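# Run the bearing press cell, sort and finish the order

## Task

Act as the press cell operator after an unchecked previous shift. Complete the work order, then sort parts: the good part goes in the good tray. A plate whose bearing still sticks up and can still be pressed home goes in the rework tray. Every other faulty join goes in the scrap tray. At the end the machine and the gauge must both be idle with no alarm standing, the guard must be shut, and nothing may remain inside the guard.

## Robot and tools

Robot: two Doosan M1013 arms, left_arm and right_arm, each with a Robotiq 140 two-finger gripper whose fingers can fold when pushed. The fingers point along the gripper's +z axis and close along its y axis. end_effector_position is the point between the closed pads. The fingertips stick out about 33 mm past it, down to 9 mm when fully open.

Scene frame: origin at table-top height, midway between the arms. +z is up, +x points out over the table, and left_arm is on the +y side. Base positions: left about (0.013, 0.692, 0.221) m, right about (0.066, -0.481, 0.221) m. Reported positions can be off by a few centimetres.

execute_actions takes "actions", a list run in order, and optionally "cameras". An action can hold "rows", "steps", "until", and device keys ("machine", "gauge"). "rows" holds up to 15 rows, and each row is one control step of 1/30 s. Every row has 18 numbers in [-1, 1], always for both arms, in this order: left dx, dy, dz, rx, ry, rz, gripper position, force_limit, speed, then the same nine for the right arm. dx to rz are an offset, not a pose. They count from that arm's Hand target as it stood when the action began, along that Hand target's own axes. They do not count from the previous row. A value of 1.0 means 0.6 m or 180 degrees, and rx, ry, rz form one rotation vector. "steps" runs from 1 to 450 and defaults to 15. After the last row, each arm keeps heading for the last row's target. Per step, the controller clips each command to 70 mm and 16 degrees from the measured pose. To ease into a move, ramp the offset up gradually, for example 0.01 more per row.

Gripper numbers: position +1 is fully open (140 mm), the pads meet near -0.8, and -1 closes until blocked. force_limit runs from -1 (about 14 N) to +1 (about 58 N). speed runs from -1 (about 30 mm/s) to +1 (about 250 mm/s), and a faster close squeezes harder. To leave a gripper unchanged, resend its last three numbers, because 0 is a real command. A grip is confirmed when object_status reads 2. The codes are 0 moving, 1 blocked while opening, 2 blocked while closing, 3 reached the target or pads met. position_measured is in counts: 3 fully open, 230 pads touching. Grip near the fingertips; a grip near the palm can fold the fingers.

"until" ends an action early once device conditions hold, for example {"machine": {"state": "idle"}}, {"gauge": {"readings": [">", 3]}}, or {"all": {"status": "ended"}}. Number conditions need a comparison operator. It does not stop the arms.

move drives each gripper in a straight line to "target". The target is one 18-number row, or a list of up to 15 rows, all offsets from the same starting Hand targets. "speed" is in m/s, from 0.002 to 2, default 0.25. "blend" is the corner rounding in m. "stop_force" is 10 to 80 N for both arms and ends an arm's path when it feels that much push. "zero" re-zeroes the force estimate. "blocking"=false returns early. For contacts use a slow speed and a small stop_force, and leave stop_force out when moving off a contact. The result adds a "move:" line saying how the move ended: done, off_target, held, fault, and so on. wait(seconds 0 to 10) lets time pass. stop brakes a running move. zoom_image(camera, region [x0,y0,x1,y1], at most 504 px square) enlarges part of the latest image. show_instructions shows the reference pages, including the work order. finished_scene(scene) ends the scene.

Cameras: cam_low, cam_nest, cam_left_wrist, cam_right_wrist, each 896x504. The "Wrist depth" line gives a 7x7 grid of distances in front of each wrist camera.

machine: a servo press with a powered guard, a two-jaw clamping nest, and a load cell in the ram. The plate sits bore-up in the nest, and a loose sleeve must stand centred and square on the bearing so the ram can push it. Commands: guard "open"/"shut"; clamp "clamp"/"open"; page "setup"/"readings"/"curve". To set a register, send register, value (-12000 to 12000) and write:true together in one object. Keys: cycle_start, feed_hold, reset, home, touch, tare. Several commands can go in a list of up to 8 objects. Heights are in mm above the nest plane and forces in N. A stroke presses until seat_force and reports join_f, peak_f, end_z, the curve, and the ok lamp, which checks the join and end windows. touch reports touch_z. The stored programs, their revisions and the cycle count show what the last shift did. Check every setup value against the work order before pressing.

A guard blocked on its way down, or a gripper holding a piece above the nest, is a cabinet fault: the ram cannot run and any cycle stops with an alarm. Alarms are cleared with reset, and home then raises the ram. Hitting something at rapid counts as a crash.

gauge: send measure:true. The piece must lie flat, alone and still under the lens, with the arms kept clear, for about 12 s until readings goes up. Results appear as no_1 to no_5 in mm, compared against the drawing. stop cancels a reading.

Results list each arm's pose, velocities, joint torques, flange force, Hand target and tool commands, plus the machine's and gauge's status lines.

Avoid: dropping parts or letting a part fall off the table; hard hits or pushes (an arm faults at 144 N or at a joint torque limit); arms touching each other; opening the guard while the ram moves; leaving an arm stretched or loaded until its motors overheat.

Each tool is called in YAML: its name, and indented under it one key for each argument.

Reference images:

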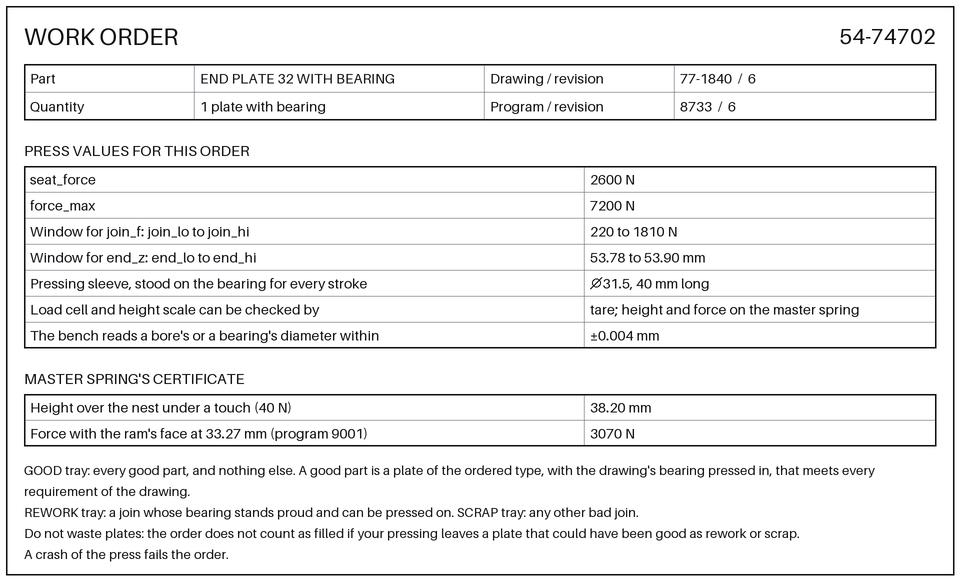

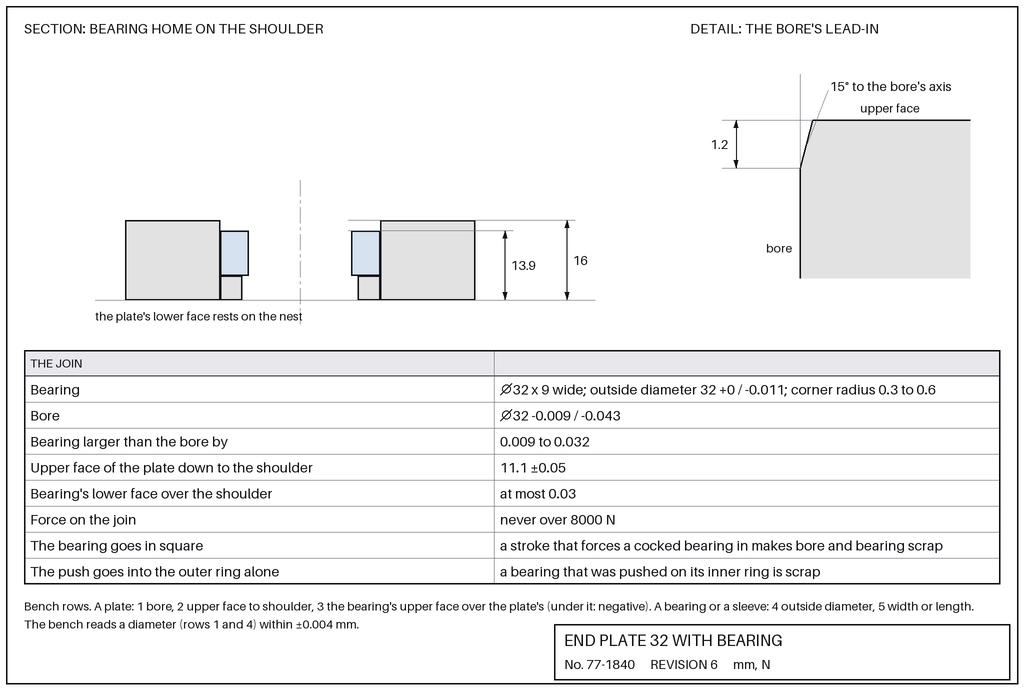

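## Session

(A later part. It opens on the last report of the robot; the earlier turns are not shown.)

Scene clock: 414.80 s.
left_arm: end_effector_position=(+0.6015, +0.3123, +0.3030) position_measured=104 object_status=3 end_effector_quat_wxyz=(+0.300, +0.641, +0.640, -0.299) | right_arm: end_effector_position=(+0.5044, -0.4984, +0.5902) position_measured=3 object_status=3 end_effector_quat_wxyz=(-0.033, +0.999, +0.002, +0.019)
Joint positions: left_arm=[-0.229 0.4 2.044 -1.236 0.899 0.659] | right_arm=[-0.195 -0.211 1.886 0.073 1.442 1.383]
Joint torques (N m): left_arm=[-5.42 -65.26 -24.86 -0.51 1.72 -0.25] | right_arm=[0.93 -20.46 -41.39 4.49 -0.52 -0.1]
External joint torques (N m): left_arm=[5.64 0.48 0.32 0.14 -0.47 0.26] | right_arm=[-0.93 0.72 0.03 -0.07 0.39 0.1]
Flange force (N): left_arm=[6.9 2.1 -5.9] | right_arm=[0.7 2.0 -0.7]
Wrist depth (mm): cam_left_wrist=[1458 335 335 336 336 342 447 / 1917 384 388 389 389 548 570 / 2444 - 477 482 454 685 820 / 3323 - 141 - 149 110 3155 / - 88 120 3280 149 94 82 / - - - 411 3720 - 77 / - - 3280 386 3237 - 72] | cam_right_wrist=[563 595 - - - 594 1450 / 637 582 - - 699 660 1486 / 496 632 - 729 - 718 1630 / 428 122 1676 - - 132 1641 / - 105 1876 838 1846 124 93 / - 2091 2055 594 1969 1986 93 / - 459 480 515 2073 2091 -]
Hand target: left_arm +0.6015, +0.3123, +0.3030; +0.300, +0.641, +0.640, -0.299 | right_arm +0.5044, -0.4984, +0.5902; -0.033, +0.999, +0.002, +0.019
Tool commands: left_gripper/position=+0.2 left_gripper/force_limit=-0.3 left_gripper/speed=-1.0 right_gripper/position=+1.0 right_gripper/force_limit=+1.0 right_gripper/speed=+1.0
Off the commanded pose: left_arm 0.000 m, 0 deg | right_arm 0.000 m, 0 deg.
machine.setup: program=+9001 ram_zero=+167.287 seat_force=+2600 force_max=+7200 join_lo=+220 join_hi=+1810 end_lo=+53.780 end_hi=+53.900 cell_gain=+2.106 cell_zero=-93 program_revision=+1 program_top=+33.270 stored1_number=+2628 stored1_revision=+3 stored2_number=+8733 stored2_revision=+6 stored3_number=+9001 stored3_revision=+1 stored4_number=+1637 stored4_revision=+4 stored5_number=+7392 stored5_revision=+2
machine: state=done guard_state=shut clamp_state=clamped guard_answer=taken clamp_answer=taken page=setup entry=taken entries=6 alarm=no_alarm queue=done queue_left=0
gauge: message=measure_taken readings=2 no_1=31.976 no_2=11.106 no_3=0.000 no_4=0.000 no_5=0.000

execute_actions:
  actions:
    - {"machine":[{"register":"program","value":8733,"write":true},{"guard":"open"},{"clamp":"open"}],"steps":15}
    - {"steps":200,"until":{"machine":{"clamp_state":"open","guard_state":"open"}}}

move:
  target:
    - [-0.1073,0,0.306,0,0,0,0.2,-0.3,-1,0,0,0,0,0,0,1,1,1]
    - [-0.1073,0,0.556,0,0,0,0.2,-0.3,-1,0,0,0,0,0,0,1,1,1]
  speed: 0.2
  blend: 0.02

move:
  target: [0,0,0,0,0,0,-1,-0.3,-1,0,0,0,0,0,0,1,1,1]

move:
  target: [-0.0255,0,-0.0214,0,0,0,-1,-0.3,-1,0,0,0,0,0,0,1,1,1]
  speed: 0.06
  cameras: ["cam_left_wrist"]

Scene clock: 427.27 s.
left_arm: end_effector_position=(+0.6015, +0.3123, +0.3030) position_measured=104 object_status=3 end_effector_quat_wxyz=(+0.300, +0.641, +0.640, -0.299) | right_arm: end_effector_position=(+0.5044, -0.4984, +0.5902) position_measured=3 object_status=3 end_effector_quat_wxyz=(-0.033, +0.999, +0.002, +0.019)
Joint positions: left_arm=[-0.229 0.4 2.044 -1.236 0.899 0.659] | right_arm=[-0.195 -0.211 1.886 0.073 1.442 1.383]
Joint torques (N m): left_arm=[-5.3 -65.25 -24.93 -0.48 1.71 -0.25] | right_arm=[0.72 -20.64 -41.33 4.51 -0.51 -0.1]
External joint torques (N m): left_arm=[5.24 1.09 0.4 0.1 -0.46 0.25] | right_arm=[-0.72 0.89 -0.09 -0.08 0.39 0.09]
External joint torques at the end of the 1st action: left_arm=[5.59 0.66 0.18 0.12 -0.48 0.26] | right_arm=[-0.73 0.77 -0.08 -0.1 0.39 0.1]
Flange force (N): left_arm=[7.1 2.4 -4.7] | right_arm=[1.2 1.6 -0.8]
Flange force at the end of the 1st action (N): left_arm=[6.9 2.5 -5.6] | right_arm=[1.0 1.6 -0.8]
Wrist depth (mm): cam_left_wrist=[1501 338 340 343 342 - 446 / 1860 385 387 395 389 - 548 / 2444 - 475 475 507 - 2709 / 3323 - 139 685 149 881 3077 / - 88 120 3720 132 94 82 / - - - 406 - - 77 / - - 4020 386 - - 72] | cam_right_wrist=[575 586 671 - 629 656 1441 / 598 572 - - - 679 1441 / 430 629 - - - 1738 1576 / 393 113 798 757 - 132 1641 / - 98 1876 - 1876 124 93 / - 2110 2073 604 1937 1969 93 / - 456 477 522 2003 2129 -]
Hand target: left_arm +0.6015, +0.3123, +0.3030; +0.300, +0.641, +0.640, -0.299 | right_arm +0.5044, -0.4984, +0.5902; -0.033, +0.999, +0.002, +0.019
Tool commands: left_gripper/position=+0.2 left_gripper/force_limit=-0.3 left_gripper/speed=-1.0 right_gripper/position=+1.0 right_gripper/force_limit=+1.0 right_gripper/speed=+1.0
Off the commanded pose: left_arm 0.000 m, 0 deg | right_arm 0.000 m, 0 deg.
machine.setup: program=+8733 ram_zero=+167.287 seat_force=+2600 force_max=+7200 join_lo=+220 join_hi=+1810 end_lo=+53.780 end_hi=+53.900 cell_gain=+2.106 cell_zero=-93 program_revision=+6 program_top=+53.900 stored1_number=+2628 stored1_revision=+3 stored2_number=+8733 stored2_revision=+6 stored3_number=+9001 stored3_revision=+1 stored4_number=+1637 stored4_revision=+4 stored5_number=+7392 stored5_revision=+2
machine: state=idle guard_state=open clamp_state=open guard_answer=taken clamp_answer=taken page=setup entry=taken entries=7 alarm=no_alarm queue=running queue_left=0
gauge: message=measure_taken readings=2 no_1=31.976 no_2=11.106 no_3=0.000 no_4=0.000 no_5=0.000

Scene clock: 429.47 s.
left_arm: end_effector_position=(+0.6018, +0.0153, +0.1383) position_measured=104 object_status=3 end_effector_quat_wxyz=(+0.300, +0.641, +0.640, -0.299) | right_arm: end_effector_position=(+0.5044, -0.4984, +0.5902) position_measured=3 object_status=3 end_effector_quat_wxyz=(-0.033, +0.999, +0.002, +0.019)
Joint positions: left_arm=[-0.632 0.756 1.823 -1.672 0.648 0.809] | right_arm=[-0.195 -0.211 1.886 0.073 1.442 1.383]
Joint torques (N m): left_arm=[-5.52 -93.45 -20.81 -1.31 1.98 -0.24] | right_arm=[0.79 -20.53 -41.34 4.52 -0.52 -0.11]
External joint torques (N m): left_arm=[5.94 2.49 0.97 0.25 -0.5 0.24] | right_arm=[-0.82 0.87 0.08 -0.11 0.39 0.1]
Flange force (N): left_arm=[6.7 5.1 -2.6] | right_arm=[0.9 1.8 -0.5]
Wrist depth (mm): cam_left_wrist=[110 110 106 95 98 108 107 / 136 130 120 89 89 133 134 / 159 170 161 120 120 175 175 / - 227 141 150 149 232 - / - 88 104 142 828 94 87 / - - - - - - 77 / - - - - 3077 - 72] | cam_right_wrist=[560 592 - - - 660 1441 / 563 627 - 644 - 671 1505 / 424 655 - - - 729 1597 / 395 113 770 785 762 133 1653 / - 105 2020 841 1818 124 93 / - 2129 2055 606 1906 1861 93 / - 462 479 510 2073 2055 -]
Hand target: left_arm +0.6018, +0.0152, +0.1382; +0.300, +0.641, +0.640, -0.299 | right_arm +0.5044, -0.4984, +0.5902; -0.033, +0.999, +0.002, +0.019
Off the commanded pose: left_arm 0.000 m, 0 deg | right_arm 0.000 m, 0 deg.
machine.setup: program=+8733 ram_zero=+167.287 seat_force=+2600 force_max=+7200 join_lo=+220 join_hi=+1810 end_lo=+53.780 end_hi=+53.900 cell_gain=+2.106 cell_zero=-93 program_revision=+6 program_top=+53.900 stored1_number=+2628 stored1_revision=+3 stored2_number=+8733 stored2_revision=+6 stored3_number=+9001 stored3_revision=+1 stored4_number=+1637 stored4_revision=+4 stored5_number=+7392 stored5_revision=+2
machine: state=idle guard_state=open clamp_state=open guard_answer=taken clamp_answer=taken page=setup entry=taken entries=7 alarm=no_alarm queue=done queue_left=0
gauge: message=measure_taken readings=2 no_1=31.976 no_2=11.106 no_3=0.000 no_4=0.000 no_5=0.000
move: done

Scene clock: 430.13 s.
left_arm: end_effector_position=(+0.6018, +0.0152, +0.1382) position_measured=125 object_status=0 end_effector_quat_wxyz=(+0.300, +0.641, +0.640, -0.299) | right_arm: end_effector_position=(+0.5044, -0.4984, +0.5902) position_measured=3 object_status=3 end_effector_quat_wxyz=(-0.033, +0.999, +0.002, +0.019)
Joint positions: left_arm=[-0.632 0.756 1.823 -1.672 0.648 0.809] | right_arm=[-0.195 -0.211 1.886 0.073 1.442 1.383]
Joint torques (N m): left_arm=[-7 -87.09 -20.52 -1.15 1.16 -0.18] | right_arm=[0.79 -20.6 -41.37 4.51 -0.52 -0.12]
External joint torques (N m): left_arm=[7.49 -3.57 0.57 0.07 0.32 0.18] | right_arm=[-0.76 0.82 0.01 -0.08 0.4 0.12]
Flange force (N): left_arm=[3.5 2.8 -11.5] | right_arm=[0.9 1.6 -0.7]
Wrist depth (mm): cam_left_wrist=[- 110 106 95 98 107 107 / 136 130 92 89 89 133 133 / 160 170 162 120 120 174 176 / 165 225 138 151 148 233 548 / 156 89 94 141 116 89 82 / - - - - - 70 78 / - 68 - - - - 74] | cam_right_wrist=[568 - - - - 666 1459 / 316 - - - - 699 1486 / 444 656 - 743 697 1876 1597 / 410 113 1713 - 753 133 1676 / - 105 1969 879 1937 123 93 / - 2091 2020 608 1891 1891 93 / - 464 479 519 2091 2129 -]
Hand target: left_arm +0.6018, +0.0152, +0.1382; +0.300, +0.641, +0.640, -0.299 | right_arm +0.5044, -0.4984, +0.5902; -0.033, +0.999, +0.002, +0.019
Off the commanded pose: left_arm 0.000 m, 0 deg | right_arm 0.000 m, 0 deg.
machine.setup: program=+8733 ram_zero=+167.287 seat_force=+2600 force_max=+7200 join_lo=+220 join_hi=+1810 end_lo=+53.780 end_hi=+53.900 cell_gain=+2.106 cell_zero=-93 program_revision=+6 program_top=+53.900 stored1_number=+2628 stored1_revision=+3 stored2_number=+8733 stored2_revision=+6 stored3_number=+9001 stored3_revision=+1 stored4_number=+1637 stored4_revision=+4 stored5_number=+7392 stored5_revision=+2
machine: state=idle guard_state=open clamp_state=open guard_answer=taken clamp_answer=taken page=setup entry=taken entries=7 alarm=no_alarm queue=done queue_left=0
gauge: message=measure_taken readings=2 no_1=31.976 no_2=11.106 no_3=0.000 no_4=0.000 no_5=0.000
move: done

Scene clock: 430.97 s.
left_arm: end_effector_position=(+0.6017, +0.0152, +0.1581) position_measured=125 object_status=2 end_effector_quat_wxyz=(+0.300, +0.641, +0.640, -0.299) | right_arm: end_effector_position=(+0.5044, -0.4984, +0.5902) position_measured=3 object_status=3 end_effector_quat_wxyz=(-0.033, +0.999, +0.002, +0.019)
Joint positions: left_arm=[-0.632 0.729 1.824 -1.636 0.646 0.764] | right_arm=[-0.195 -0.211 1.886 0.073 1.442 1.383]
Joint torques (N m): left_arm=[-5.24 -95.68 -23.58 -1.73 2.71 -0.26] | right_arm=[0.54 -20.56 -41.33 4.51 -0.51 -0.1]
External joint torques (N m): left_arm=[5.62 5.9 2.51 0.68 -1.29 0.26] | right_arm=[-0.57 0.97 0.04 -0.1 0.38 0.09]
Flange force (N): left_arm=[9.2 5.3 0.5] | right_arm=[1.2 1.3 -0.5]
Wrist depth (mm): cam_left_wrist=[130 135 122 95 97 132 133 / 156 161 155 123 156 164 164 / - 210 211 137 214 215 203 / - - 138 149 148 285 588 / - 89 94 141 116 89 82 / - - 3155 - - 70 78 / - 68 - - - - 74] | cam_right_wrist=[543 625 - - 653 - 1450 / 625 625 - - - 1751 1486 / 491 622 - - - 736 1576 / 410 122 753 835 - 132 1688 / - 98 1953 916 1818 123 93 / - 2129 2209 595 2003 1953 93 / - 460 477 518 2055 2020 -]
Hand target: left_arm +0.6017, +0.0152, +0.1582; +0.300, +0.641, +0.640, -0.299 | right_arm +0.5044, -0.4984, +0.5902; -0.033, +0.999, +0.002, +0.019
Off the commanded pose: left_arm 0.000 m, 0 deg | right_arm 0.000 m, 0 deg.
machine.setup: program=+8733 ram_zero=+167.287 seat_force=+2600 force_max=+7200 join_lo=+220 join_hi=+1810 end_lo=+53.780 end_hi=+53.900 cell_gain=+2.106 cell_zero=-93 program_revision=+6 program_top=+53.900 stored1_number=+2628 stored1_revision=+3 stored2_number=+8733 stored2_revision=+6 stored3_number=+9001 stored3_revision=+1 stored4_number=+1637 stored4_revision=+4 stored5_number=+7392 stored5_revision=+2
machine: state=idle guard_state=open clamp_state=open guard_answer=taken clamp_answer=taken page=setup entry=taken entries=7 alarm=no_alarm queue=done queue_left=0
gauge: message=measure_taken readings=2 no_1=31.976 no_2=11.106 no_3=0.000 no_4=0.000 no_5=0.000
move: done
camera_calibration:
cam_left_wrist: T_world_to_cam=[[0.999814, 0.0174656, 0.00823496, -0.597675], [-0.00172614, -0.34392, 0.938997, -0.13897], [0.0192324, -0.938836, -0.343826, 0.200686], [0, 0, 0, 1]] pos_world=[0.593464, 0.151056, 0.204415]
Images, in order (width x height): cam_left_wrist 896x504.

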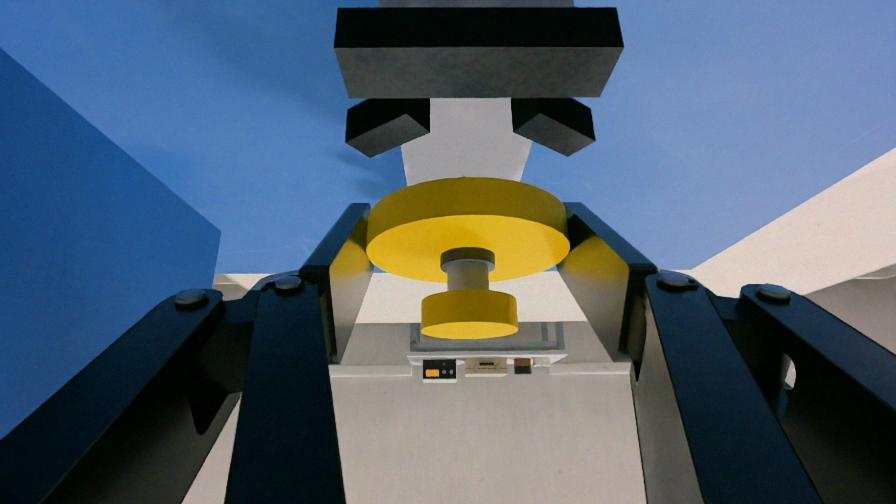

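move:
  target:
    - [0.1233,0,-0.1468,0,0,0,-1,-0.3,-1,0,0,0,0,0,0,1,1,1]
    - [0.2497,0.005,-0.5347,0,0,0,-1,-0.3,-1,0,0,0,0,0,0,1,1,1]
    - [0.4674,0.1633,-0.7938,0,0,0,-1,-0.3,-1,0,0,0,0,0,0,1,1,1]
  speed: 0.25
  blend: 0.03

move:
  target: [0,0,0,-0.1915,0,-0.1608,-1,-0.3,-1,0,0,0,0,0,0,1,1,1]
  speed: 0.4

move:
  target: [0.0517,0.0091,0.3263,0,0,0,-1,-0.3,-1,0,0,0,0,0,0,1,1,1]
  speed: 0.25

move:
  target: [0.0772,0,0.0648,0,0,0,-1,-0.3,-1,0,0,0,0,0,0,1,1,1]
  speed: 0.04
  stop_force: 12

move:
  target: [0,0,0,0,0,0,0.2,-0.3,-1,0,0,0,0,0,0,1,1,1]

move:
  target: [0,0,-0.16,0,0,0,0.2,-0.3,-1,0,0,0,0,0,0,1,1,1]
  cameras: ["cam_left_wrist"]

Scene clock: 443.60 s.
left_arm: end_effector_position=(+0.6995, +0.5604, +0.2491) position_measured=125 object_status=2 end_effector_quat_wxyz=(+0.300, +0.641, +0.640, -0.299) | right_arm: end_effector_position=(+0.5044, -0.4984, +0.5902) position_measured=3 object_status=3 end_effector_quat_wxyz=(-0.033, +0.999, +0.002, +0.019)
Joint positions: left_arm=[0.165 0.579 1.869 -1.003 1.124 0.793] | right_arm=[-0.195 -0.211 1.886 0.073 1.442 1.383]
Joint torques (N m): left_arm=[-5.51 -82.57 -25.59 -0.85 2.79 -0.24] | right_arm=[1.03 -20.51 -41.29 4.53 -0.52 -0.12]
External joint torques (N m): left_arm=[5.4 2.5 1.63 1 -1.33 0.24] | right_arm=[-1.1 0.89 -0.06 -0.1 0.39 0.12]
Flange force (N): left_arm=[8.2 -2.3 -2.8] | right_arm=[1.0 2.4 -0.8]
Wrist depth (mm): cam_left_wrist=[367 321 349 325 378 360 - / - 455 457 457 482 386 469 / 2444 582 555 130 - - 637 / 3368 - 138 150 143 3323 3116 / - 89 94 142 116 89 82 / - - - - 3776 70 78 / - 68 - 791 - - 74] | cam_right_wrist=[584 600 - - 649 - 1415 / 304 - 725 - - 701 1515 / 467 546 734 - 727 1586 1565 / 390 113 809 - - 132 1653 / - 105 1969 - 1876 124 93 / - 2188 2091 606 1906 1921 93 / - 462 482 514 2110 2091 -]
Hand target: left_arm +0.6995, +0.5604, +0.2491; +0.300, +0.641, +0.640, -0.299 | right_arm +0.5044, -0.4984, +0.5902; -0.033, +0.999, +0.002, +0.019
Off the commanded pose: left_arm 0.000 m, 0 deg | right_arm 0.000 m, 0 deg.
machine.setup: program=+8733 ram_zero=+167.287 seat_force=+2600 force_max=+7200 join_lo=+220 join_hi=+1810 end_lo=+53.780 end_hi=+53.900 cell_gain=+2.106 cell_zero=-93 program_revision=+6 program_top=+53.900 stored1_number=+2628 stored1_revision=+3 stored2_number=+8733 stored2_revision=+6 stored3_number=+9001 stored3_revision=+1 stored4_number=+1637 stored4_revision=+4 stored5_number=+7392 stored5_revision=+2
machine: state=idle guard_state=open clamp_state=open guard_answer=taken clamp_answer=taken page=setup entry=taken entries=7 alarm=no_alarm queue=done queue_left=0
gauge: message=measure_taken readings=2 no_1=31.976 no_2=11.106 no_3=0.000 no_4=0.000 no_5=0.000
move: done

Scene clock: 445.37 s.
left_arm: end_effector_position=(+0.6995, +0.5604, +0.2491) position_measured=125 object_status=2 end_effector_quat_wxyz=(+0.391, +0.347, +0.837, -0.162) | right_arm: end_effector_position=(+0.5044, -0.4984, +0.5902) position_measured=3 object_status=3 end_effector_quat_wxyz=(-0.033, +0.999, +0.002, +0.019)
Joint positions: left_arm=[0.065 0.383 2.242 -1.821 0.613 0.899] | right_arm=[-0.195 -0.211 1.886 0.073 1.442 1.383]
Joint torques (N m): left_arm=[-5.71 -60.78 -21.2 -1.72 2.99 -0.24] | right_arm=[0.64 -20.22 -41.3 4.51 -0.5 -0.09]
External joint torques (N m): left_arm=[5.8 3.85 2.54 0.45 -1.39 0.24] | right_arm=[-0.64 0.51 0.05 -0.1 0.38 0.09]
Flange force (N): left_arm=[10.3 7.2 -2.1] | right_arm=[0.4 1.4 -0.6]
Wrist depth (mm): cam_left_wrist=[368 357 360 361 376 371 375 / 398 450 437 456 433 466 459 / 403 - - 131 508 637 2351 / 507 515 137 150 148 2468 2801 / - 89 94 140 116 89 82 / - - - - - 70 78 / - 68 - - - - 74] | cam_right_wrist=[576 595 683 642 656 - 1432 / 326 629 664 - - 1320 1459 / 471 620 762 - - 736 1576 / 391 122 1555 - - 132 1688 / - 105 2003 892 1846 123 93 / - 2073 2055 612 1969 1937 93 / - 460 476 517 2073 2110 -]
Hand target: left_arm +0.6995, +0.5604, +0.2491; +0.391, +0.347, +0.837, -0.162 | right_arm +0.5044, -0.4984, +0.5902; -0.033, +0.999, +0.002, +0.019
Off the commanded pose: left_arm 0.000 m, 0 deg | right_arm 0.000 m, 0 deg.
machine.setup: program=+8733 ram_zero=+167.287 seat_force=+2600 force_max=+7200 join_lo=+220 join_hi=+1810 end_lo=+53.780 end_hi=+53.900 cell_gain=+2.106 cell_zero=-93 program_revision=+6 program_top=+53.900 stored1_number=+2628 stored1_revision=+3 stored2_number=+8733 stored2_revision=+6 stored3_number=+9001 stored3_revision=+1 stored4_number=+1637 stored4_revision=+4 stored5_number=+7392 stored5_revision=+2
machine: state=idle guard_state=open clamp_state=open guard_answer=taken clamp_answer=taken page=setup entry=taken entries=7 alarm=no_alarm queue=done queue_left=0
gauge: message=measure_taken readings=2 no_1=31.976 no_2=11.106 no_3=0.000 no_4=0.000 no_5=0.000
move: done

Scene clock: 446.67 s.
left_arm: end_effector_position=(+0.7956, +0.4722, +0.0999) position_measured=125 object_status=2 end_effector_quat_wxyz=(+0.391, +0.347, +0.837, -0.162) | right_arm: end_effector_position=(+0.5044, -0.4984, +0.5902) position_measured=3 object_status=3 end_effector_quat_wxyz=(-0.033, +0.999, +0.002, +0.019)
Joint positions: left_arm=[-0.086 0.724 2.067 -2.206 0.626 1.202] | right_arm=[-0.195 -0.211 1.886 0.073 1.442 1.383]
Joint torques (N m): left_arm=[-4.41 -86.42 -15.4 -1.69 3.5 0.01] | right_arm=[0.76 -20.48 -41.38 4.52 -0.52 -0.1]
External joint torques (N m): left_arm=[4.65 5.19 2.5 0.38 -1.57 -0.01] | right_arm=[-0.76 0.71 0.02 -0.09 0.4 0.1]
Flange force (N): left_arm=[7.9 6.2 0.5] | right_arm=[0.7 1.7 -0.7]
Wrist depth (mm): cam_left_wrist=[182 183 185 172 185 186 186 / 225 226 228 218 229 230 230 / 293 295 - 132 283 269 304 / 304 361 138 150 148 252 403 / 287 89 103 140 116 89 82 / - - - 2967 - 70 78 / - 68 - 4086 - - 74] | cam_right_wrist=[578 588 675 - 664 - 1407 / 639 - - 777 - 1450 1450 / 424 627 - - 741 725 1608 / 408 122 1619 1125 818 132 1676 / - 105 1876 879 1876 123 93 / - 2129 2073 604 2110 1861 93 / - 457 475 514 2073 2020 -]
Hand target: left_arm +0.7956, +0.4722, +0.0998; +0.391, +0.347, +0.837, -0.162 | right_arm +0.5044, -0.4984, +0.5902; -0.033, +0.999, +0.002, +0.019
Off the commanded pose: left_arm 0.000 m, 0 deg | right_arm 0.000 m, 0 deg.
machine.setup: program=+8733 ram_zero=+167.287 seat_force=+2600 force_max=+7200 join_lo=+220 join_hi=+1810 end_lo=+53.780 end_hi=+53.900 cell_gain=+2.106 cell_zero=-93 program_revision=+6 program_top=+53.900 stored1_number=+2628 stored1_revision=+3 stored2_number=+8733 stored2_revision=+6 stored3_number=+9001 stored3_revision=+1 stored4_number=+1637 stored4_revision=+4 stored5_number=+7392 stored5_revision=+2
machine: state=idle guard_state=open clamp_state=open guard_answer=taken clamp_answer=taken page=setup entry=taken entries=7 alarm=no_alarm queue=done queue_left=0
gauge: message=measure_taken readings=2 no_1=31.976 no_2=11.106 no_3=0.000 no_4=0.000 no_5=0.000
move: done

Scene clock: 448.83 s.
left_arm: end_effector_position=(+0.7958, +0.4721, +0.0401) position_measured=125 object_status=2 end_effector_quat_wxyz=(+0.391, +0.347, +0.837, -0.162) | right_arm: end_effector_position=(+0.5044, -0.4984, +0.5902) position_measured=3 object_status=3 end_effector_quat_wxyz=(-0.033, +0.999, +0.002, +0.019)
Joint positions: left_arm=[-0.086 0.828 2.049 -2.294 0.681 1.313] | right_arm=[-0.195 -0.211 1.886 0.073 1.442 1.383]
Joint torques (N m): left_arm=[-5.89 -82.64 -9.95 -1.23 1.59 -0.33] | right_arm=[0.65 -20.58 -41.32 4.48 -0.5 -0.1]
External joint torques (N m): left_arm=[6.01 -2.87 0.49 0.16 0.41 0.33] | right_arm=[-0.68 1 0.06 -0.07 0.37 0.1]
Flange force (N): left_arm=[2.1 6.0 -9.5] | right_arm=[1.2 1.5 -0.5]
Wrist depth (mm): cam_left_wrist=[- 108 109 109 114 110 110 / - 134 134 135 135 136 136 / 174 175 166 137 167 178 179 / 249 250 138 150 148 230 261 / 287 89 103 142 130 89 83 / - - - 2329 1618 70 78 / - 68 - - - - 74] | cam_right_wrist=[591 585 - - - - 1450 / 601 630 679 697 675 1525 1496 / 492 642 793 - 705 1846 1619 / 413 122 780 - - 133 1619 / - 105 1921 780 1846 123 93 / - 1986 2091 600 1953 1937 93 / - 451 478 518 2055 2091 -]
Hand target: left_arm +0.7958, +0.4721, +0.0400; +0.391, +0.347, +0.837, -0.162 (not the last commanded pose) | right_arm +0.5044, -0.4984, +0.5902; -0.033, +0.999, +0.002, +0.019
Off the commanded pose: left_arm 0.001 m, 0 deg | right_arm 0.000 m, 0 deg.
machine.setup: program=+8733 ram_zero=+167.287 seat_force=+2600 force_max=+7200 join_lo=+220 join_hi=+1810 end_lo=+53.780 end_hi=+53.900 cell_gain=+2.106 cell_zero=-93 program_revision=+6 program_top=+53.900 stored1_number=+2628 stored1_revision=+3 stored2_number=+8733 stored2_revision=+6 stored3_number=+9001 stored3_revision=+1 stored4_number=+1637 stored4_revision=+4 stored5_number=+7392 stored5_revision=+2
machine: state=idle guard_state=open clamp_state=open guard_answer=taken clamp_answer=taken page=setup entry=taken entries=7 alarm=no_alarm queue=done queue_left=0
gauge: message=measure_taken readings=2 no_1=31.976 no_2=11.106 no_3=0.000 no_4=0.000 no_5=0.000
move: contact (left_arm)

Scene clock: 449.53 s.
left_arm: end_effector_position=(+0.7958, +0.4721, +0.0400) position_measured=104 object_status=0 end_effector_quat_wxyz=(+0.391, +0.347, +0.837, -0.162) | right_arm: end_effector_position=(+0.5044, -0.4984, +0.5902) position_measured=3 object_status=3 end_effector_quat_wxyz=(-0.033, +0.999, +0.002, +0.019)
Joint positions: left_arm=[-0.086 0.828 2.049 -2.294 0.681 1.313] | right_arm=[-0.195 -0.211 1.886 0.073 1.442 1.383]
Joint torques (N m): left_arm=[-5.52 -86.26 -9.99 -1.2 2.46 -0.23] | right_arm=[0.47 -20.81 -41.39 4.5 -0.54 -0.1]
External joint torques (N m): left_arm=[5.78 0.4 0.23 0.1 -0.45 0.24] | right_arm=[-0.38 1.04 0.08 -0.07 0.42 0.1]
Flange force (N): left_arm=[4.2 7.5 -4.2] | right_arm=[1.4 0.8 -0.5]
Wrist depth (mm): cam_left_wrist=[- 108 109 109 114 110 110 / - 140 134 135 135 136 143 / 173 175 166 136 167 178 179 / 248 231 141 151 149 222 261 / - 88 120 141 294 94 87 / - - 4086 4086 1755 - 77 / - - 4020 4086 3368 - 72] | cam_right_wrist=[595 619 689 - - 644 1424 / 627 - 734 - - 1653 1515 / 495 - - - - 1535 1576 / 389 113 798 796 809 133 1664 / - 105 1921 801 1846 124 93 / - 2091 2055 581 1953 1921 93 / - 462 472 516 2091 1969 -]
Hand target: left_arm +0.7958, +0.4721, +0.0400; +0.391, +0.347, +0.837, -0.162 | right_arm +0.5044, -0.4984, +0.5902; -0.033, +0.999, +0.002, +0.019
Off the commanded pose: left_arm 0.000 m, 0 deg | right_arm 0.000 m, 0 deg.
machine.setup: program=+8733 ram_zero=+167.287 seat_force=+2600 force_max=+7200 join_lo=+220 join_hi=+1810 end_lo=+53.780 end_hi=+53.900 cell_gain=+2.106 cell_zero=-93 program_revision=+6 program_top=+53.900 stored1_number=+2628 stored1_revision=+3 stored2_number=+8733 stored2_revision=+6 stored3_number=+9001 stored3_revision=+1 stored4_number=+1637 stored4_revision=+4 stored5_number=+7392 stored5_revision=+2
machine: state=idle guard_state=open clamp_state=open guard_answer=taken clamp_answer=taken page=setup entry=taken entries=7 alarm=no_alarm queue=done queue_left=0
gauge: message=measure_taken readings=2 no_1=31.976 no_2=11.106 no_3=0.000 no_4=0.000 no_5=0.000
move: done

Scene clock: 450.47 s.
left_arm: end_effector_position=(+0.7437, +0.5241, +0.1015) position_measured=104 object_status=3 end_effector_quat_wxyz=(+0.391, +0.347, +0.837, -0.162) | right_arm: end_effector_position=(+0.5044, -0.4984, +0.5902) position_measured=3 object_status=3 end_effector_quat_wxyz=(-0.033, +0.999, +0.002, +0.019)
Joint positions: left_arm=[-0.003 0.69 2.171 -2.182 0.688 1.271] | right_arm=[-0.195 -0.211 1.886 0.073 1.442 1.383]
Joint torques (N m): left_arm=[-6.06 -76.32 -10.47 -1.33 2.22 -0.27] | right_arm=[0.72 -20.41 -41.29 4.53 -0.52 -0.08]
External joint torques (N m): left_arm=[6.14 0.86 0.68 0.25 -0.24 0.27] | right_arm=[-0.7 0.64 -0.3 -0.08 0.38 0.07]
Flange force (N): left_arm=[6.4 7.9 -5.5] | right_arm=[1.1 1.6 -1.2]
Wrist depth (mm): cam_left_wrist=[142 143 186 180 188 188 188 / 228 170 220 231 232 232 233 / 264 296 284 233 303 305 311 / 344 379 141 398 170 319 - / - 89 105 468 133 94 82 / - - - - 1947 - 77 / - - - 3720 3561 - 72] | cam_right_wrist=[591 - - - - - 1450 / 318 - 695 693 721 - 1535 / 472 531 699 - 743 1630 1555 / 408 122 796 - 760 132 1676 / - 105 1921 - 1804 123 93 / - 2020 2073 597 2037 1906 93 / - 460 474 522 2188 1986 -]
Hand target: left_arm +0.7437, +0.5242, +0.1016; +0.391, +0.347, +0.837, -0.162 | right_arm +0.5044, -0.4984, +0.5902; -0.033, +0.999, +0.002, +0.019
Off the commanded pose: left_arm 0.000 m, 0 deg | right_arm 0.000 m, 0 deg.
machine.setup: program=+8733 ram_zero=+167.287 seat_force=+2600 force_max=+7200 join_lo=+220 join_hi=+1810 end_lo=+53.780 end_hi=+53.900 cell_gain=+2.106 cell_zero=-93 program_revision=+6 program_top=+53.900 stored1_number=+2628 stored1_revision=+3 stored2_number=+8733 stored2_revision=+6 stored3_number=+9001 stored3_revision=+1 stored4_number=+1637 stored4_revision=+4 stored5_number=+7392 stored5_revision=+2
machine: state=idle guard_state=open clamp_state=open guard_answer=taken clamp_answer=taken page=setup entry=taken entries=7 alarm=no_alarm queue=done queue_left=0
gauge: message=measure_taken readings=2 no_1=31.976 no_2=11.106 no_3=0.000 no_4=0.000 no_5=0.000
move: done
camera_calibration:
cam_left_wrist: T_world_to_cam=[[0.694553, 0.71941, 0.00681061, -0.888788], [0.242146, -0.242672, 0.939402, -0.145064], [0.677467, -0.650815, -0.342751, 0.0157238], [0, 0, 0, 1]] pos_world=[0.641784, 0.614433, 0.147715]
Images, in order (width x height): cam_left_wrist 896x504.

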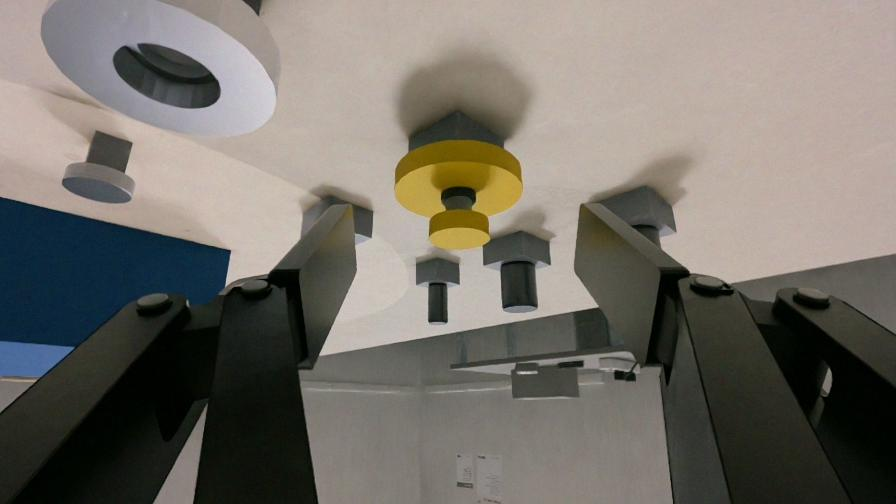

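move:
  target: [-0.0253,0.0225,-0.2251,0,0,0,0.2,-0.3,-1,0,0,0,0,0,0,1,1,1]

move:
  target: [0,0,0,-0.1915,0,-0.1608,0.2,-0.3,-1,0,0,0,0,0,0,1,1,1]
  speed: 0.5

move:
  target:
    - [-0.054,0.25,0.1941,0,0,0,0.2,-0.3,-1,0,0,0,0,0,0,1,1,1]
    - [-0.0275,0.25,0.4193,0,0,0,0.2,-0.3,-1,0,0,0,0,0,0,1,1,1]
  speed: [0.25,0.12]
  blend: 0.01

move:
  target: [0,0,0,0,0,0,-1,-0.3,-1,0,0,0,0,0,0,1,1,1]

move:
  target: [-0.0383,0,-0.0322,0,0,0,-1,-0.3,-1,0,0,0,0,0,0,1,1,1]
  speed: 0.06
  cameras: ["cam_left_wrist"]

Scene clock: 461.87 s.
left_arm: end_effector_position=(+0.6867, +0.6000, +0.1997) position_measured=104 object_status=3 end_effector_quat_wxyz=(+0.391, +0.347, +0.837, -0.162) | right_arm: end_effector_position=(+0.5044, -0.4984, +0.5902) position_measured=3 object_status=3 end_effector_quat_wxyz=(-0.033, +0.999, +0.002, +0.019)
Joint positions: left_arm=[0.145 0.469 2.268 -1.878 0.678 1.06] | right_arm=[-0.195 -0.211 1.886 0.073 1.442 1.383]
Joint torques (N m): left_arm=[-5.32 -61.39 -14.63 -1.25 2.29 -0.21] | right_arm=[0.67 -20.64 -41.32 4.5 -0.49 -0.13]
External joint torques (N m): left_arm=[5.45 0.87 0.48 0.11 -0.49 0.22] | right_arm=[-0.74 1.11 0.08 -0.09 0.37 0.12]
Flange force (N): left_arm=[6.8 6.5 -5.3] | right_arm=[1.4 1.6 -0.4]
Wrist depth (mm): cam_left_wrist=[307 296 288 311 324 312 271 / 378 341 360 362 368 383 388 / 417 470 444 373 441 456 409 / 455 462 126 - 149 3414 2492 / - 88 104 3612 149 94 82 / - - - - 3956 - 77 / - - 4020 3956 - - 72] | cam_right_wrist=[585 584 668 653 609 681 1398 / 320 - 695 - - 697 1555 / 442 563 762 - - 1486 1619 / 397 122 750 - - 132 1700 / - 105 1953 853 1818 123 93 / - 2168 2129 606 1846 1969 93 / - 463 477 517 2091 2020 -]
Hand target: left_arm +0.6868, +0.6001, +0.1998; +0.391, +0.347, +0.837, -0.162 | right_arm +0.5044, -0.4984, +0.5902; -0.033, +0.999, +0.002, +0.019
Off the commanded pose: left_arm 0.000 m, 0 deg | right_arm 0.000 m, 0 deg.
machine.setup: program=+8733 ram_zero=+167.287 seat_force=+2600 force_max=+7200 join_lo=+220 join_hi=+1810 end_lo=+53.780 end_hi=+53.900 cell_gain=+2.106 cell_zero=-93 program_revision=+6 program_top=+53.900 stored1_number=+2628 stored1_revision=+3 stored2_number=+8733 stored2_revision=+6 stored3_number=+9001 stored3_revision=+1 stored4_number=+1637 stored4_revision=+4 stored5_number=+7392 stored5_revision=+2
machine: state=idle guard_state=open clamp_state=open guard_answer=taken clamp_answer=taken page=setup entry=taken entries=7 alarm=no_alarm queue=done queue_left=0
gauge: message=measure_taken readings=2 no_1=31.976 no_2=11.106 no_3=0.000 no_4=0.000 no_5=0.000
move: done

Scene clock: 463.73 s.
left_arm: end_effector_position=(+0.6868, +0.6001, +0.1998) position_measured=104 object_status=3 end_effector_quat_wxyz=(+0.423, +0.000, +0.906, -0.001) | right_arm: end_effector_position=(+0.5044, -0.4984, +0.5902) position_measured=3 object_status=3 end_effector_quat_wxyz=(-0.033, +0.999, +0.002, +0.019)
Joint positions: left_arm=[-0.259 0.41 2.403 -3.571 0.566 1.745] | right_arm=[-0.195 -0.211 1.886 0.073 1.442 1.383]
Joint torques (N m): left_arm=[-5.31 -59.07 -17.76 -1.21 2.53 -0.37] | right_arm=[0.5 -20.6 -41.29 4.5 -0.53 -0.07]
External joint torques (N m): left_arm=[5.47 0.82 0.53 0.13 -0.49 0.37] | right_arm=[-0.51 0.86 -0.05 -0.07 0.41 0.07]
Flange force (N): left_arm=[-2.4 12.3 3.4] | right_arm=[1.2 1.2 -0.7]
Wrist depth (mm): cam_left_wrist=[300 298 291 312 314 314 301 / 398 365 333 374 370 366 388 / - 454 442 499 425 391 2329 / 727 - 139 4985 169 2865 3368 / - 88 105 - - 94 82 / - - - 3368 529 - 77 / - - - 3720 - - 72] | cam_right_wrist=[586 - - 677 609 - 1432 / 322 - - - - - 1515 / 468 635 743 - - 1653 1586 / 393 113 772 762 - 132 1641 / - 105 1891 923 1846 124 93 / - 2148 2129 604 1764 1953 93 / - 462 479 516 2073 2003 -]
Hand target: left_arm +0.6868, +0.6001, +0.1998; +0.423, +0.000, +0.906, -0.001 | right_arm +0.5044, -0.4984, +0.5902; -0.033, +0.999, +0.002, +0.019
Off the commanded pose: left_arm 0.000 m, 0 deg | right_arm 0.000 m, 0 deg.
machine.setup: program=+8733 ram_zero=+167.287 seat_force=+2600 force_max=+7200 join_lo=+220 join_hi=+1810 end_lo=+53.780 end_hi=+53.900 cell_gain=+2.106 cell_zero=-93 program_revision=+6 program_top=+53.900 stored1_number=+2628 stored1_revision=+3 stored2_number=+8733 stored2_revision=+6 stored3_number=+9001 stored3_revision=+1 stored4_number=+1637 stored4_revision=+4 stored5_number=+7392 stored5_revision=+2
machine: state=idle guard_state=open clamp_state=open guard_answer=taken clamp_answer=taken page=setup entry=taken entries=7 alarm=no_alarm queue=done queue_left=0
gauge: message=measure_taken readings=2 no_1=31.976 no_2=11.106 no_3=0.000 no_4=0.000 no_5=0.000
move: done

Scene clock: 466.10 s.
left_arm: end_effector_position=(+0.8903, +0.7499, +0.0510) position_measured=104 object_status=3 end_effector_quat_wxyz=(+0.423, +0.000, +0.906, -0.001) | right_arm: end_effector_position=(+0.5044, -0.4984, +0.5902) position_measured=3 object_status=3 end_effector_quat_wxyz=(-0.033, +0.999, +0.002, +0.019)
Joint positions: left_arm=[0.075 0.82 2.011 -3.086 0.564 1.547] | right_arm=[-0.195 -0.211 1.886 0.073 1.442 1.383]
Joint torques (N m): left_arm=[-5.43 -89.39 -13.91 -1.45 2.82 -0.25] | right_arm=[0.6 -20.62 -41.41 4.49 -0.5 -0.08]
External joint torques (N m): left_arm=[5.74 -0.74 -0.81 0.1 -0.74 0.25] | right_arm=[-0.62 0.96 0.16 -0.08 0.38 0.07]
Flange force (N): left_arm=[-2.7 9.4 0.2] | right_arm=[1.0 1.4 -0.3]
Wrist depth (mm): cam_left_wrist=[122 123 122 123 124 124 128 / 150 151 122 122 122 123 127 / 208 197 156 136 143 140 121 / 282 261 141 182 153 129 115 / - 88 105 352 350 94 87 / - - - 339 341 - 77 / - - - 322 325 - 72] | cam_right_wrist=[589 - - 701 - - 1450 / 606 627 - - - 683 1432 / 447 617 - - - 1565 1586 / 392 113 815 - - 132 1713 / - 105 1986 829 1818 123 93 / - 2091 2148 597 2003 1876 93 / - 459 476 516 2055 2037 -]
Hand target: left_arm +0.8903, +0.7499, +0.0509; +0.423, +0.000, +0.906, -0.001 | right_arm +0.5044, -0.4984, +0.5902; -0.033, +0.999, +0.002, +0.019
Off the commanded pose: left_arm 0.000 m, 0 deg | right_arm 0.000 m, 0 deg.
machine.setup: program=+8733 ram_zero=+167.287 seat_force=+2600 force_max=+7200 join_lo=+220 join_hi=+1810 end_lo=+53.780 end_hi=+53.900 cell_gain=+2.106 cell_zero=-93 program_revision=+6 program_top=+53.900 stored1_number=+2628 stored1_revision=+3 stored2_number=+8733 stored2_revision=+6 stored3_number=+9001 stored3_revision=+1 stored4_number=+1637 stored4_revision=+4 stored5_number=+7392 stored5_revision=+2
machine: state=idle guard_state=open clamp_state=open guard_answer=taken clamp_answer=taken page=setup entry=taken entries=7 alarm=no_alarm queue=done queue_left=0
gauge: message=measure_taken readings=2 no_1=31.976 no_2=11.106 no_3=0.000 no_4=0.000 no_5=0.000
move: done

Scene clock: 466.80 s.
left_arm: end_effector_position=(+0.8903, +0.7499, +0.0509) position_measured=125 object_status=0 end_effector_quat_wxyz=(+0.423, +0.000, +0.906, -0.001) | right_arm: end_effector_position=(+0.5044, -0.4984, +0.5902) position_measured=3 object_status=3 end_effector_quat_wxyz=(-0.033, +0.999, +0.002, +0.019)
Joint positions: left_arm=[0.075 0.82 2.01 -3.086 0.564 1.547] | right_arm=[-0.195 -0.211 1.886 0.073 1.442 1.383]
Joint torques (N m): left_arm=[-6.41 -73.44 -11.99 -1.3 -1.56 -0.3] | right_arm=[0.67 -20.38 -41.27 4.51 -0.51 -0.14]
External joint torques (N m): left_arm=[6.66 -16.65 -2.85 -0.06 3.64 0.3] | right_arm=[-0.61 0.49 -0.17 -0.07 0.38 0.14]
Flange force (N): left_arm=[-11.3 9.5 -21.3] | right_arm=[0.7 1.2 -1.0]
Wrist depth (mm): cam_left_wrist=[122 122 123 123 124 124 123 / 150 152 121 121 122 122 125 / 197 198 155 135 143 137 121 / 311 284 138 181 147 146 114 / 435 89 94 356 116 89 87 / - - - 338 - 70 78 / - 68 - 328 320 - -] | cam_right_wrist=[597 586 671 - - - 1441 / 331 - - - - - 1477 / 434 - 743 835 - 1597 1608 / 395 113 790 - - 132 1676 / - 98 1876 - 1891 124 93 / - 2129 2168 606 2037 1891 93 / - 461 481 517 2110 1986 -]
Hand target: left_arm +0.8903, +0.7499, +0.0509; +0.423, +0.000, +0.906, -0.001 | right_arm +0.5044, -0.4984, +0.5902; -0.033, +0.999, +0.002, +0.019
Off the commanded pose: left_arm 0.000 m, 0 deg | right_arm 0.000 m, 0 deg.
machine.setup: program=+8733 ram_zero=+167.287 seat_force=+2600 force_max=+7200 join_lo=+220 join_hi=+1810 end_lo=+53.780 end_hi=+53.900 cell_gain=+2.106 cell_zero=-93 program_revision=+6 program_top=+53.900 stored1_number=+2628 stored1_revision=+3 stored2_number=+8733 stored2_revision=+6 stored3_number=+9001 stored3_revision=+1 stored4_number=+1637 stored4_revision=+4 stored5_number=+7392 stored5_revision=+2
machine: state=idle guard_state=open clamp_state=open guard_answer=taken clamp_answer=taken page=setup entry=taken entries=7 alarm=no_alarm queue=done queue_left=0
gauge: message=measure_taken readings=2 no_1=31.976 no_2=11.106 no_3=0.000 no_4=0.000 no_5=0.000
move: done

Scene clock: 467.67 s.
left_arm: end_effector_position=(+0.8902, +0.7499, +0.0808) position_measured=125 object_status=2 end_effector_quat_wxyz=(+0.423, +0.000, +0.906, -0.001) | right_arm: end_effector_position=(+0.5044, -0.4984, +0.5902) position_measured=3 object_status=3 end_effector_quat_wxyz=(-0.033, +0.999, +0.002, +0.019)
Joint positions: left_arm=[0.075 0.77 2.02 -3.082 0.522 1.542] | right_arm=[-0.195 -0.211 1.886 0.073 1.442 1.383]
Joint torques (N m): left_arm=[-5.58 -88.97 -17.42 -1.62 2.89 -0.24] | right_arm=[0.67 -20.28 -41.38 4.5 -0.54 -0.09]
External joint torques (N m): left_arm=[5.48 0.98 1.08 0.12 -0.81 0.24] | right_arm=[-0.69 0.62 0.06 -0.07 0.42 0.08]
Flange force (N): left_arm=[0.7 8.7 -0.5] | right_arm=[0.6 1.5 -0.7]
Wrist depth (mm): cam_left_wrist=[159 159 134 132 133 134 140 / 196 197 181 160 168 146 126 / 255 256 228 138 197 - 121 / 347 339 137 181 147 156 141 / - 89 94 356 350 88 82 / - - - 338 - 70 78 / - 68 - 324 - - 73] | cam_right_wrist=[584 603 - 671 646 - 1407 / 327 617 - 705 714 1515 1545 / 443 632 - - - 1619 1565 / 394 113 2436 807 750 132 1653 / - 105 1969 - 1804 123 93 / - 2110 2037 615 1937 1891 93 / - 465 482 515 2055 2091 -]
Hand target: left_arm +0.8902, +0.7500, +0.0809; +0.423, +0.000, +0.906, -0.001 | right_arm +0.5044, -0.4984, +0.5902; -0.033, +0.999, +0.002, +0.019
Off the commanded pose: left_arm 0.000 m, 0 deg | right_arm 0.000 m, 0 deg.
machine.setup: program=+8733 ram_zero=+167.287 seat_force=+2600 force_max=+7200 join_lo=+220 join_hi=+1810 end_lo=+53.780 end_hi=+53.900 cell_gain=+2.106 cell_zero=-93 program_revision=+6 program_top=+53.900 stored1_number=+2628 stored1_revision=+3 stored2_number=+8733 stored2_revision=+6 stored3_number=+9001 stored3_revision=+1 stored4_number=+1637 stored4_revision=+4 stored5_number=+7392 stored5_revision=+2
machine: state=idle guard_state=open clamp_state=open guard_answer=taken clamp_answer=taken page=setup entry=taken entries=7 alarm=no_alarm queue=done queue_left=0
gauge: message=measure_taken readings=2 no_1=31.976 no_2=11.106 no_3=0.000 no_4=0.000 no_5=0.000
move: done
camera_calibration:
cam_left_wrist: T_world_to_cam=[[-0.0177707, 0.999829, 0.00503836, -0.728975], [0.343383, 0.00137039, 0.939194, -0.379337], [0.939027, 0.0184202, -0.343349, -0.678404], [0, 0, 0, 1]] pos_world=[0.754344, 0.741867, 0.127014]
Images, in order (width x height): cam_left_wrist 896x504.

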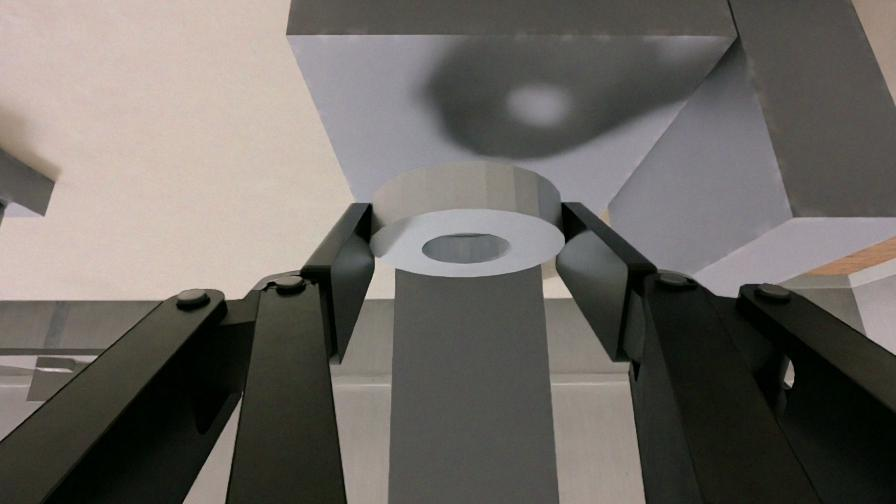

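move:
  target:
    - [-0.0472,0,-0.3218,0,0,0,-1,-0.3,-1,0,0,0,0,0,0,1,1,1]
    - [0.0053,-0.2498,-0.52,0,0,0,-1,-0.3,-1,0,0,0,0,0,0,1,1,1]
  blend: 0.02

move:
  target: [0,0,0,0.383,0,0.3215,-1,-0.3,-1,0,0,0,0,0,0,1,1,1]
  speed: 0.4

move:
  target:
    - [-0.222,-0.075,0.3424,0,0,0,-1,-0.3,-1,0,0,0,0,0,0,1,1,1]
    - [-0.3418,-0.0805,0.6924,0,0,0,-1,-0.3,-1,0,0,0,0,0,0,1,1,1]
    - [-0.4814,-0.0805,0.8587,0,0,0,-1,-0.3,-1,0,0,0,0,0,0,1,1,1]
  speed: [0.3,0.25,0.15]
  blend: 0.02

move:
  target: [0.0447,0,0.0375,0,0,0,-1,-0.3,-1,0,0,0,0,0,0,1,1,1]
  speed: 0.03
  stop_force: 12
  cameras: ["cam_nest"]

Scene clock: 483.43 s.
left_arm: end_effector_position=(+0.6489, +0.6003, +0.2788) position_measured=125 object_status=2 end_effector_quat_wxyz=(+0.423, +0.000, +0.906, -0.001) | right_arm: end_effector_position=(+0.5044, -0.4984, +0.5902) position_measured=3 object_status=3 end_effector_quat_wxyz=(-0.033, +0.999, +0.002, +0.019)
Joint positions: left_arm=[-0.287 0.196 2.442 -3.78 0.42 1.953] | right_arm=[-0.195 -0.211 1.886 0.073 1.442 1.383]
Joint torques (N m): left_arm=[-5.38 -45.93 -25.66 -1.59 2.73 -0.46] | right_arm=[0.89 -20.73 -41.38 4.51 -0.52 -0.06]
External joint torques (N m): left_arm=[5.5 1.6 1.2 0.22 -0.79 0.46] | right_arm=[-0.92 1.09 0.16 -0.1 0.4 0.06]
Flange force (N): left_arm=[0.0 0.0 0.0] | right_arm=[1.1 2.2 -0.4]
Wrist depth (mm): cam_left_wrist=[422 407 381 411 417 411 409 / - - 520 509 473 - 1932 / - - - 137 150 2308 2468 / 3414 3237 136 180 147 3462 3116 / - 89 94 3511 129 88 82 / - - - 3280 - 70 78 / - 68 - 3195 - - 73] | cam_right_wrist=[598 552 - - - 677 1424 / 601 - - - 679 689 1545 / 501 591 725 - 732 1764 1608 / 410 122 788 767 788 132 1653 / - 105 1937 - 1764 124 93 / - 2091 2091 600 1906 1891 93 / - 455 476 517 2073 2091 -]
Hand target: left_arm +0.6489, +0.6003, +0.2788; +0.423, +0.000, +0.906, -0.001 | right_arm +0.5044, -0.4984, +0.5902; -0.033, +0.999, +0.002, +0.019
Off the commanded pose: left_arm 0.000 m, 0 deg | right_arm 0.000 m, 0 deg.
machine.setup: program=+8733 ram_zero=+167.287 seat_force=+2600 force_max=+7200 join_lo=+220 join_hi=+1810 end_lo=+53.780 end_hi=+53.900 cell_gain=+2.106 cell_zero=-93 program_revision=+6 program_top=+53.900 stored1_number=+2628 stored1_revision=+3 stored2_number=+8733 stored2_revision=+6 stored3_number=+9001 stored3_revision=+1 stored4_number=+1637 stored4_revision=+4 stored5_number=+7392 stored5_revision=+2
machine: state=idle guard_state=open clamp_state=open guard_answer=taken clamp_answer=taken page=setup entry=taken entries=7 alarm=no_alarm queue=done queue_left=0
gauge: message=measure_taken readings=2 no_1=31.976 no_2=11.106 no_3=0.000 no_4=0.000 no_5=0.000
move: done

Scene clock: 486.00 s.
left_arm: end_effector_position=(+0.6489, +0.6003, +0.2788) position_measured=125 object_status=2 end_effector_quat_wxyz=(+0.300, +0.641, +0.640, -0.299) | right_arm: end_effector_position=(+0.5044, -0.4984, +0.5902) position_measured=3 object_status=3 end_effector_quat_wxyz=(-0.033, +0.999, +0.002, +0.019)
Joint positions: left_arm=[0.236 0.495 1.945 -0.958 1.167 0.814] | right_arm=[-0.195 -0.211 1.886 0.073 1.442 1.383]
Joint torques (N m): left_arm=[-5.81 -75.06 -24.22 -0.09 2.05 -0.25] | right_arm=[0.79 -20.66 -41.34 4.52 -0.5 -0.09]
External joint torques (N m): left_arm=[5.83 2.33 0.23 0.37 -0.56 0.25] | right_arm=[-0.88 0.95 -0.01 -0.1 0.38 0.09]
Flange force (N): left_arm=[8.9 -0.1 -4.6] | right_arm=[1.1 2.0 -0.7]
Wrist depth (mm): cam_left_wrist=[- 412 379 378 411 353 412 / 1806 497 482 502 507 - 415 / 2374 2095 582 137 589 - 2351 / 3280 2967 137 179 147 1030 3323 / - 89 94 3368 115 88 87 / - - - 3720 - 70 78 / - 68 - 636 - - 73] | cam_right_wrist=[586 - - - - - 1450 / 323 - - - 629 705 1486 / 430 595 - 746 739 1515 1597 / 411 113 1891 - 790 132 1619 / - 105 1953 866 1832 124 93 / - 2091 2055 588 1969 2020 93 / - 460 476 518 2148 1969 -]
Hand target: left_arm +0.6489, +0.6003, +0.2788; +0.300, +0.641, +0.640, -0.299 | right_arm +0.5044, -0.4984, +0.5902; -0.033, +0.999, +0.002, +0.019
Off the commanded pose: left_arm 0.000 m, 0 deg | right_arm 0.000 m, 0 deg.
machine.setup: program=+8733 ram_zero=+167.287 seat_force=+2600 force_max=+7200 join_lo=+220 join_hi=+1810 end_lo=+53.780 end_hi=+53.900 cell_gain=+2.106 cell_zero=-93 program_revision=+6 program_top=+53.900 stored1_number=+2628 stored1_revision=+3 stored2_number=+8733 stored2_revision=+6 stored3_number=+9001 stored3_revision=+1 stored4_number=+1637 stored4_revision=+4 stored5_number=+7392 stored5_revision=+2
machine: state=idle guard_state=open clamp_state=open guard_answer=taken clamp_answer=taken page=setup entry=taken entries=7 alarm=no_alarm queue=done queue_left=0
gauge: message=measure_taken readings=2 no_1=31.976 no_2=11.106 no_3=0.000 no_4=0.000 no_5=0.000
move: done; limits=paced

Scene clock: 489.07 s.
left_arm: end_effector_position=(+0.6009, +0.0199, +0.1696) position_measured=125 object_status=2 end_effector_quat_wxyz=(+0.300, +0.641, +0.640, -0.299) | right_arm: end_effector_position=(+0.5044, -0.4984, +0.5902) position_measured=3 object_status=3 end_effector_quat_wxyz=(-0.033, +0.999, +0.002, +0.019)
Joint positions: left_arm=[-0.628 0.71 1.831 -1.618 0.648 0.745] | right_arm=[-0.195 -0.211 1.886 0.073 1.442 1.383]
Joint torques (N m): left_arm=[-6.86 -90.46 -22.33 -1.18 2.14 0.17] | right_arm=[0.67 -20.45 -41.33 4.49 -0.51 -0.09]
External joint torques (N m): left_arm=[7.31 1.8 0.77 0.15 -0.75 -0.17] | right_arm=[-0.72 0.69 -0.15 -0.05 0.38 0.08]
Flange force (N): left_arm=[6.0 6.6 -4.4] | right_arm=[1.0 1.6 -0.9]
Wrist depth (mm): cam_left_wrist=[144 145 140 105 109 153 147 / 163 179 180 143 166 182 183 / 171 222 223 137 223 238 445 / - 240 137 173 147 644 596 / - 89 112 3077 115 88 82 / - - - - - 70 78 / - 68 - 2832 - - 73] | cam_right_wrist=[550 594 - - 649 656 1432 / 545 600 - - - - 1486 / 466 553 - 736 - 1496 1608 / 409 122 2148 755 - 132 1664 / - 105 1937 - 1846 123 93 / - 2188 2055 606 1818 1937 93 / - 459 478 517 2020 - -]
Hand target: left_arm +0.6009, +0.0198, +0.1696; +0.300, +0.641, +0.640, -0.299 | right_arm +0.5044, -0.4984, +0.5902; -0.033, +0.999, +0.002, +0.019
Off the commanded pose: left_arm 0.000 m, 0 deg | right_arm 0.000 m, 0 deg.
machine.setup: program=+8733 ram_zero=+167.287 seat_force=+2600 force_max=+7200 join_lo=+220 join_hi=+1810 end_lo=+53.780 end_hi=+53.900 cell_gain=+2.106 cell_zero=-93 program_revision=+6 program_top=+53.900 stored1_number=+2628 stored1_revision=+3 stored2_number=+8733 stored2_revision=+6 stored3_number=+9001 stored3_revision=+1 stored4_number=+1637 stored4_revision=+4 stored5_number=+7392 stored5_revision=+2
machine: state=idle guard_state=open clamp_state=open guard_answer=taken clamp_answer=taken page=setup entry=taken entries=7 alarm=no_alarm queue=done queue_left=0
gauge: message=measure_taken readings=2 no_1=31.976 no_2=11.106 no_3=0.000 no_4=0.000 no_5=0.000
move: done

Scene clock: 490.80 s.
left_arm: end_effector_position=(+0.6010, +0.0196, +0.1457) position_measured=125 object_status=2 end_effector_quat_wxyz=(+0.300, +0.641, +0.640, -0.299) | right_arm: end_effector_position=(+0.5044, -0.4984, +0.5902) position_measured=3 object_status=3 end_effector_quat_wxyz=(-0.033, +0.999, +0.002, +0.019)
Joint positions: left_arm=[-0.628 0.743 1.83 -1.661 0.65 0.8] | right_arm=[-0.195 -0.211 1.886 0.073 1.442 1.383]
Joint torques (N m): left_arm=[-4.92 -82.71 -16.4 -0.07 -0.12 -0.16] | right_arm=[0.78 -20.36 -41.27 4.49 -0.52 -0.12]
External joint torques (N m): left_arm=[5.38 -7.71 -4.07 -1.01 1.6 0.16] | right_arm=[-0.87 0.66 -0.2 -0.06 0.39 0.12]
Flange force (N): left_arm=[-2.5 4.3 -9.9] | right_arm=[0.9 1.9 -1.0]
Wrist depth (mm): cam_left_wrist=[111 116 116 102 109 117 117 / 142 143 137 95 102 145 145 / 172 186 176 134 142 190 191 / 163 228 139 180 147 254 - / - 89 95 2801 115 88 82 / - - 2832 3155 - 70 78 / - 68 3040 3155 - - 73] | cam_right_wrist=[568 - 655 - - 640 1459 / 632 630 - - - - 1486 / 470 635 - - - 736 1586 / 395 122 809 818 - 132 1565 / - 105 1969 892 1832 123 93 / - 2055 2037 615 - 2003 93 / - 462 482 508 2037 2003 -]
Hand target: left_arm +0.6010, +0.0196, +0.1457; +0.300, +0.641, +0.640, -0.299 (not the last commanded pose) | right_arm +0.5044, -0.4984, +0.5902; -0.033, +0.999, +0.002, +0.019
Off the commanded pose: left_arm 0.011 m, 0 deg | right_arm 0.000 m, 0 deg.
machine.setup: program=+8733 ram_zero=+167.287 seat_force=+2600 force_max=+7200 join_lo=+220 join_hi=+1810 end_lo=+53.780 end_hi=+53.900 cell_gain=+2.106 cell_zero=-93 program_revision=+6 program_top=+53.900 stored1_number=+2628 stored1_revision=+3 stored2_number=+8733 stored2_revision=+6 stored3_number=+9001 stored3_revision=+1 stored4_number=+1637 stored4_revision=+4 stored5_number=+7392 stored5_revision=+2
machine: state=idle guard_state=open clamp_state=open guard_answer=taken clamp_answer=taken page=setup entry=taken entries=7 alarm=no_alarm queue=done queue_left=0
gauge: message=measure_taken readings=2 no_1=31.976 no_2=11.106 no_3=0.000 no_4=0.000 no_5=0.000
move: contact (left_arm)
Images, in order (width x height): cam_nest 896x504.

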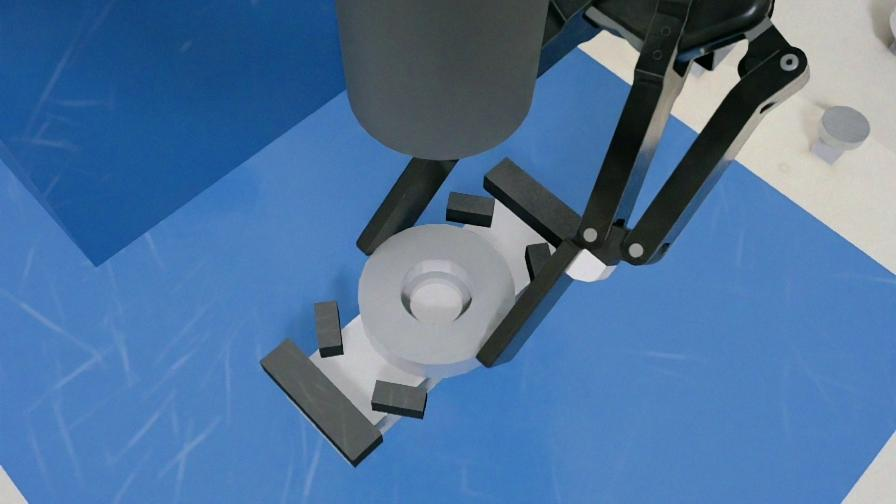

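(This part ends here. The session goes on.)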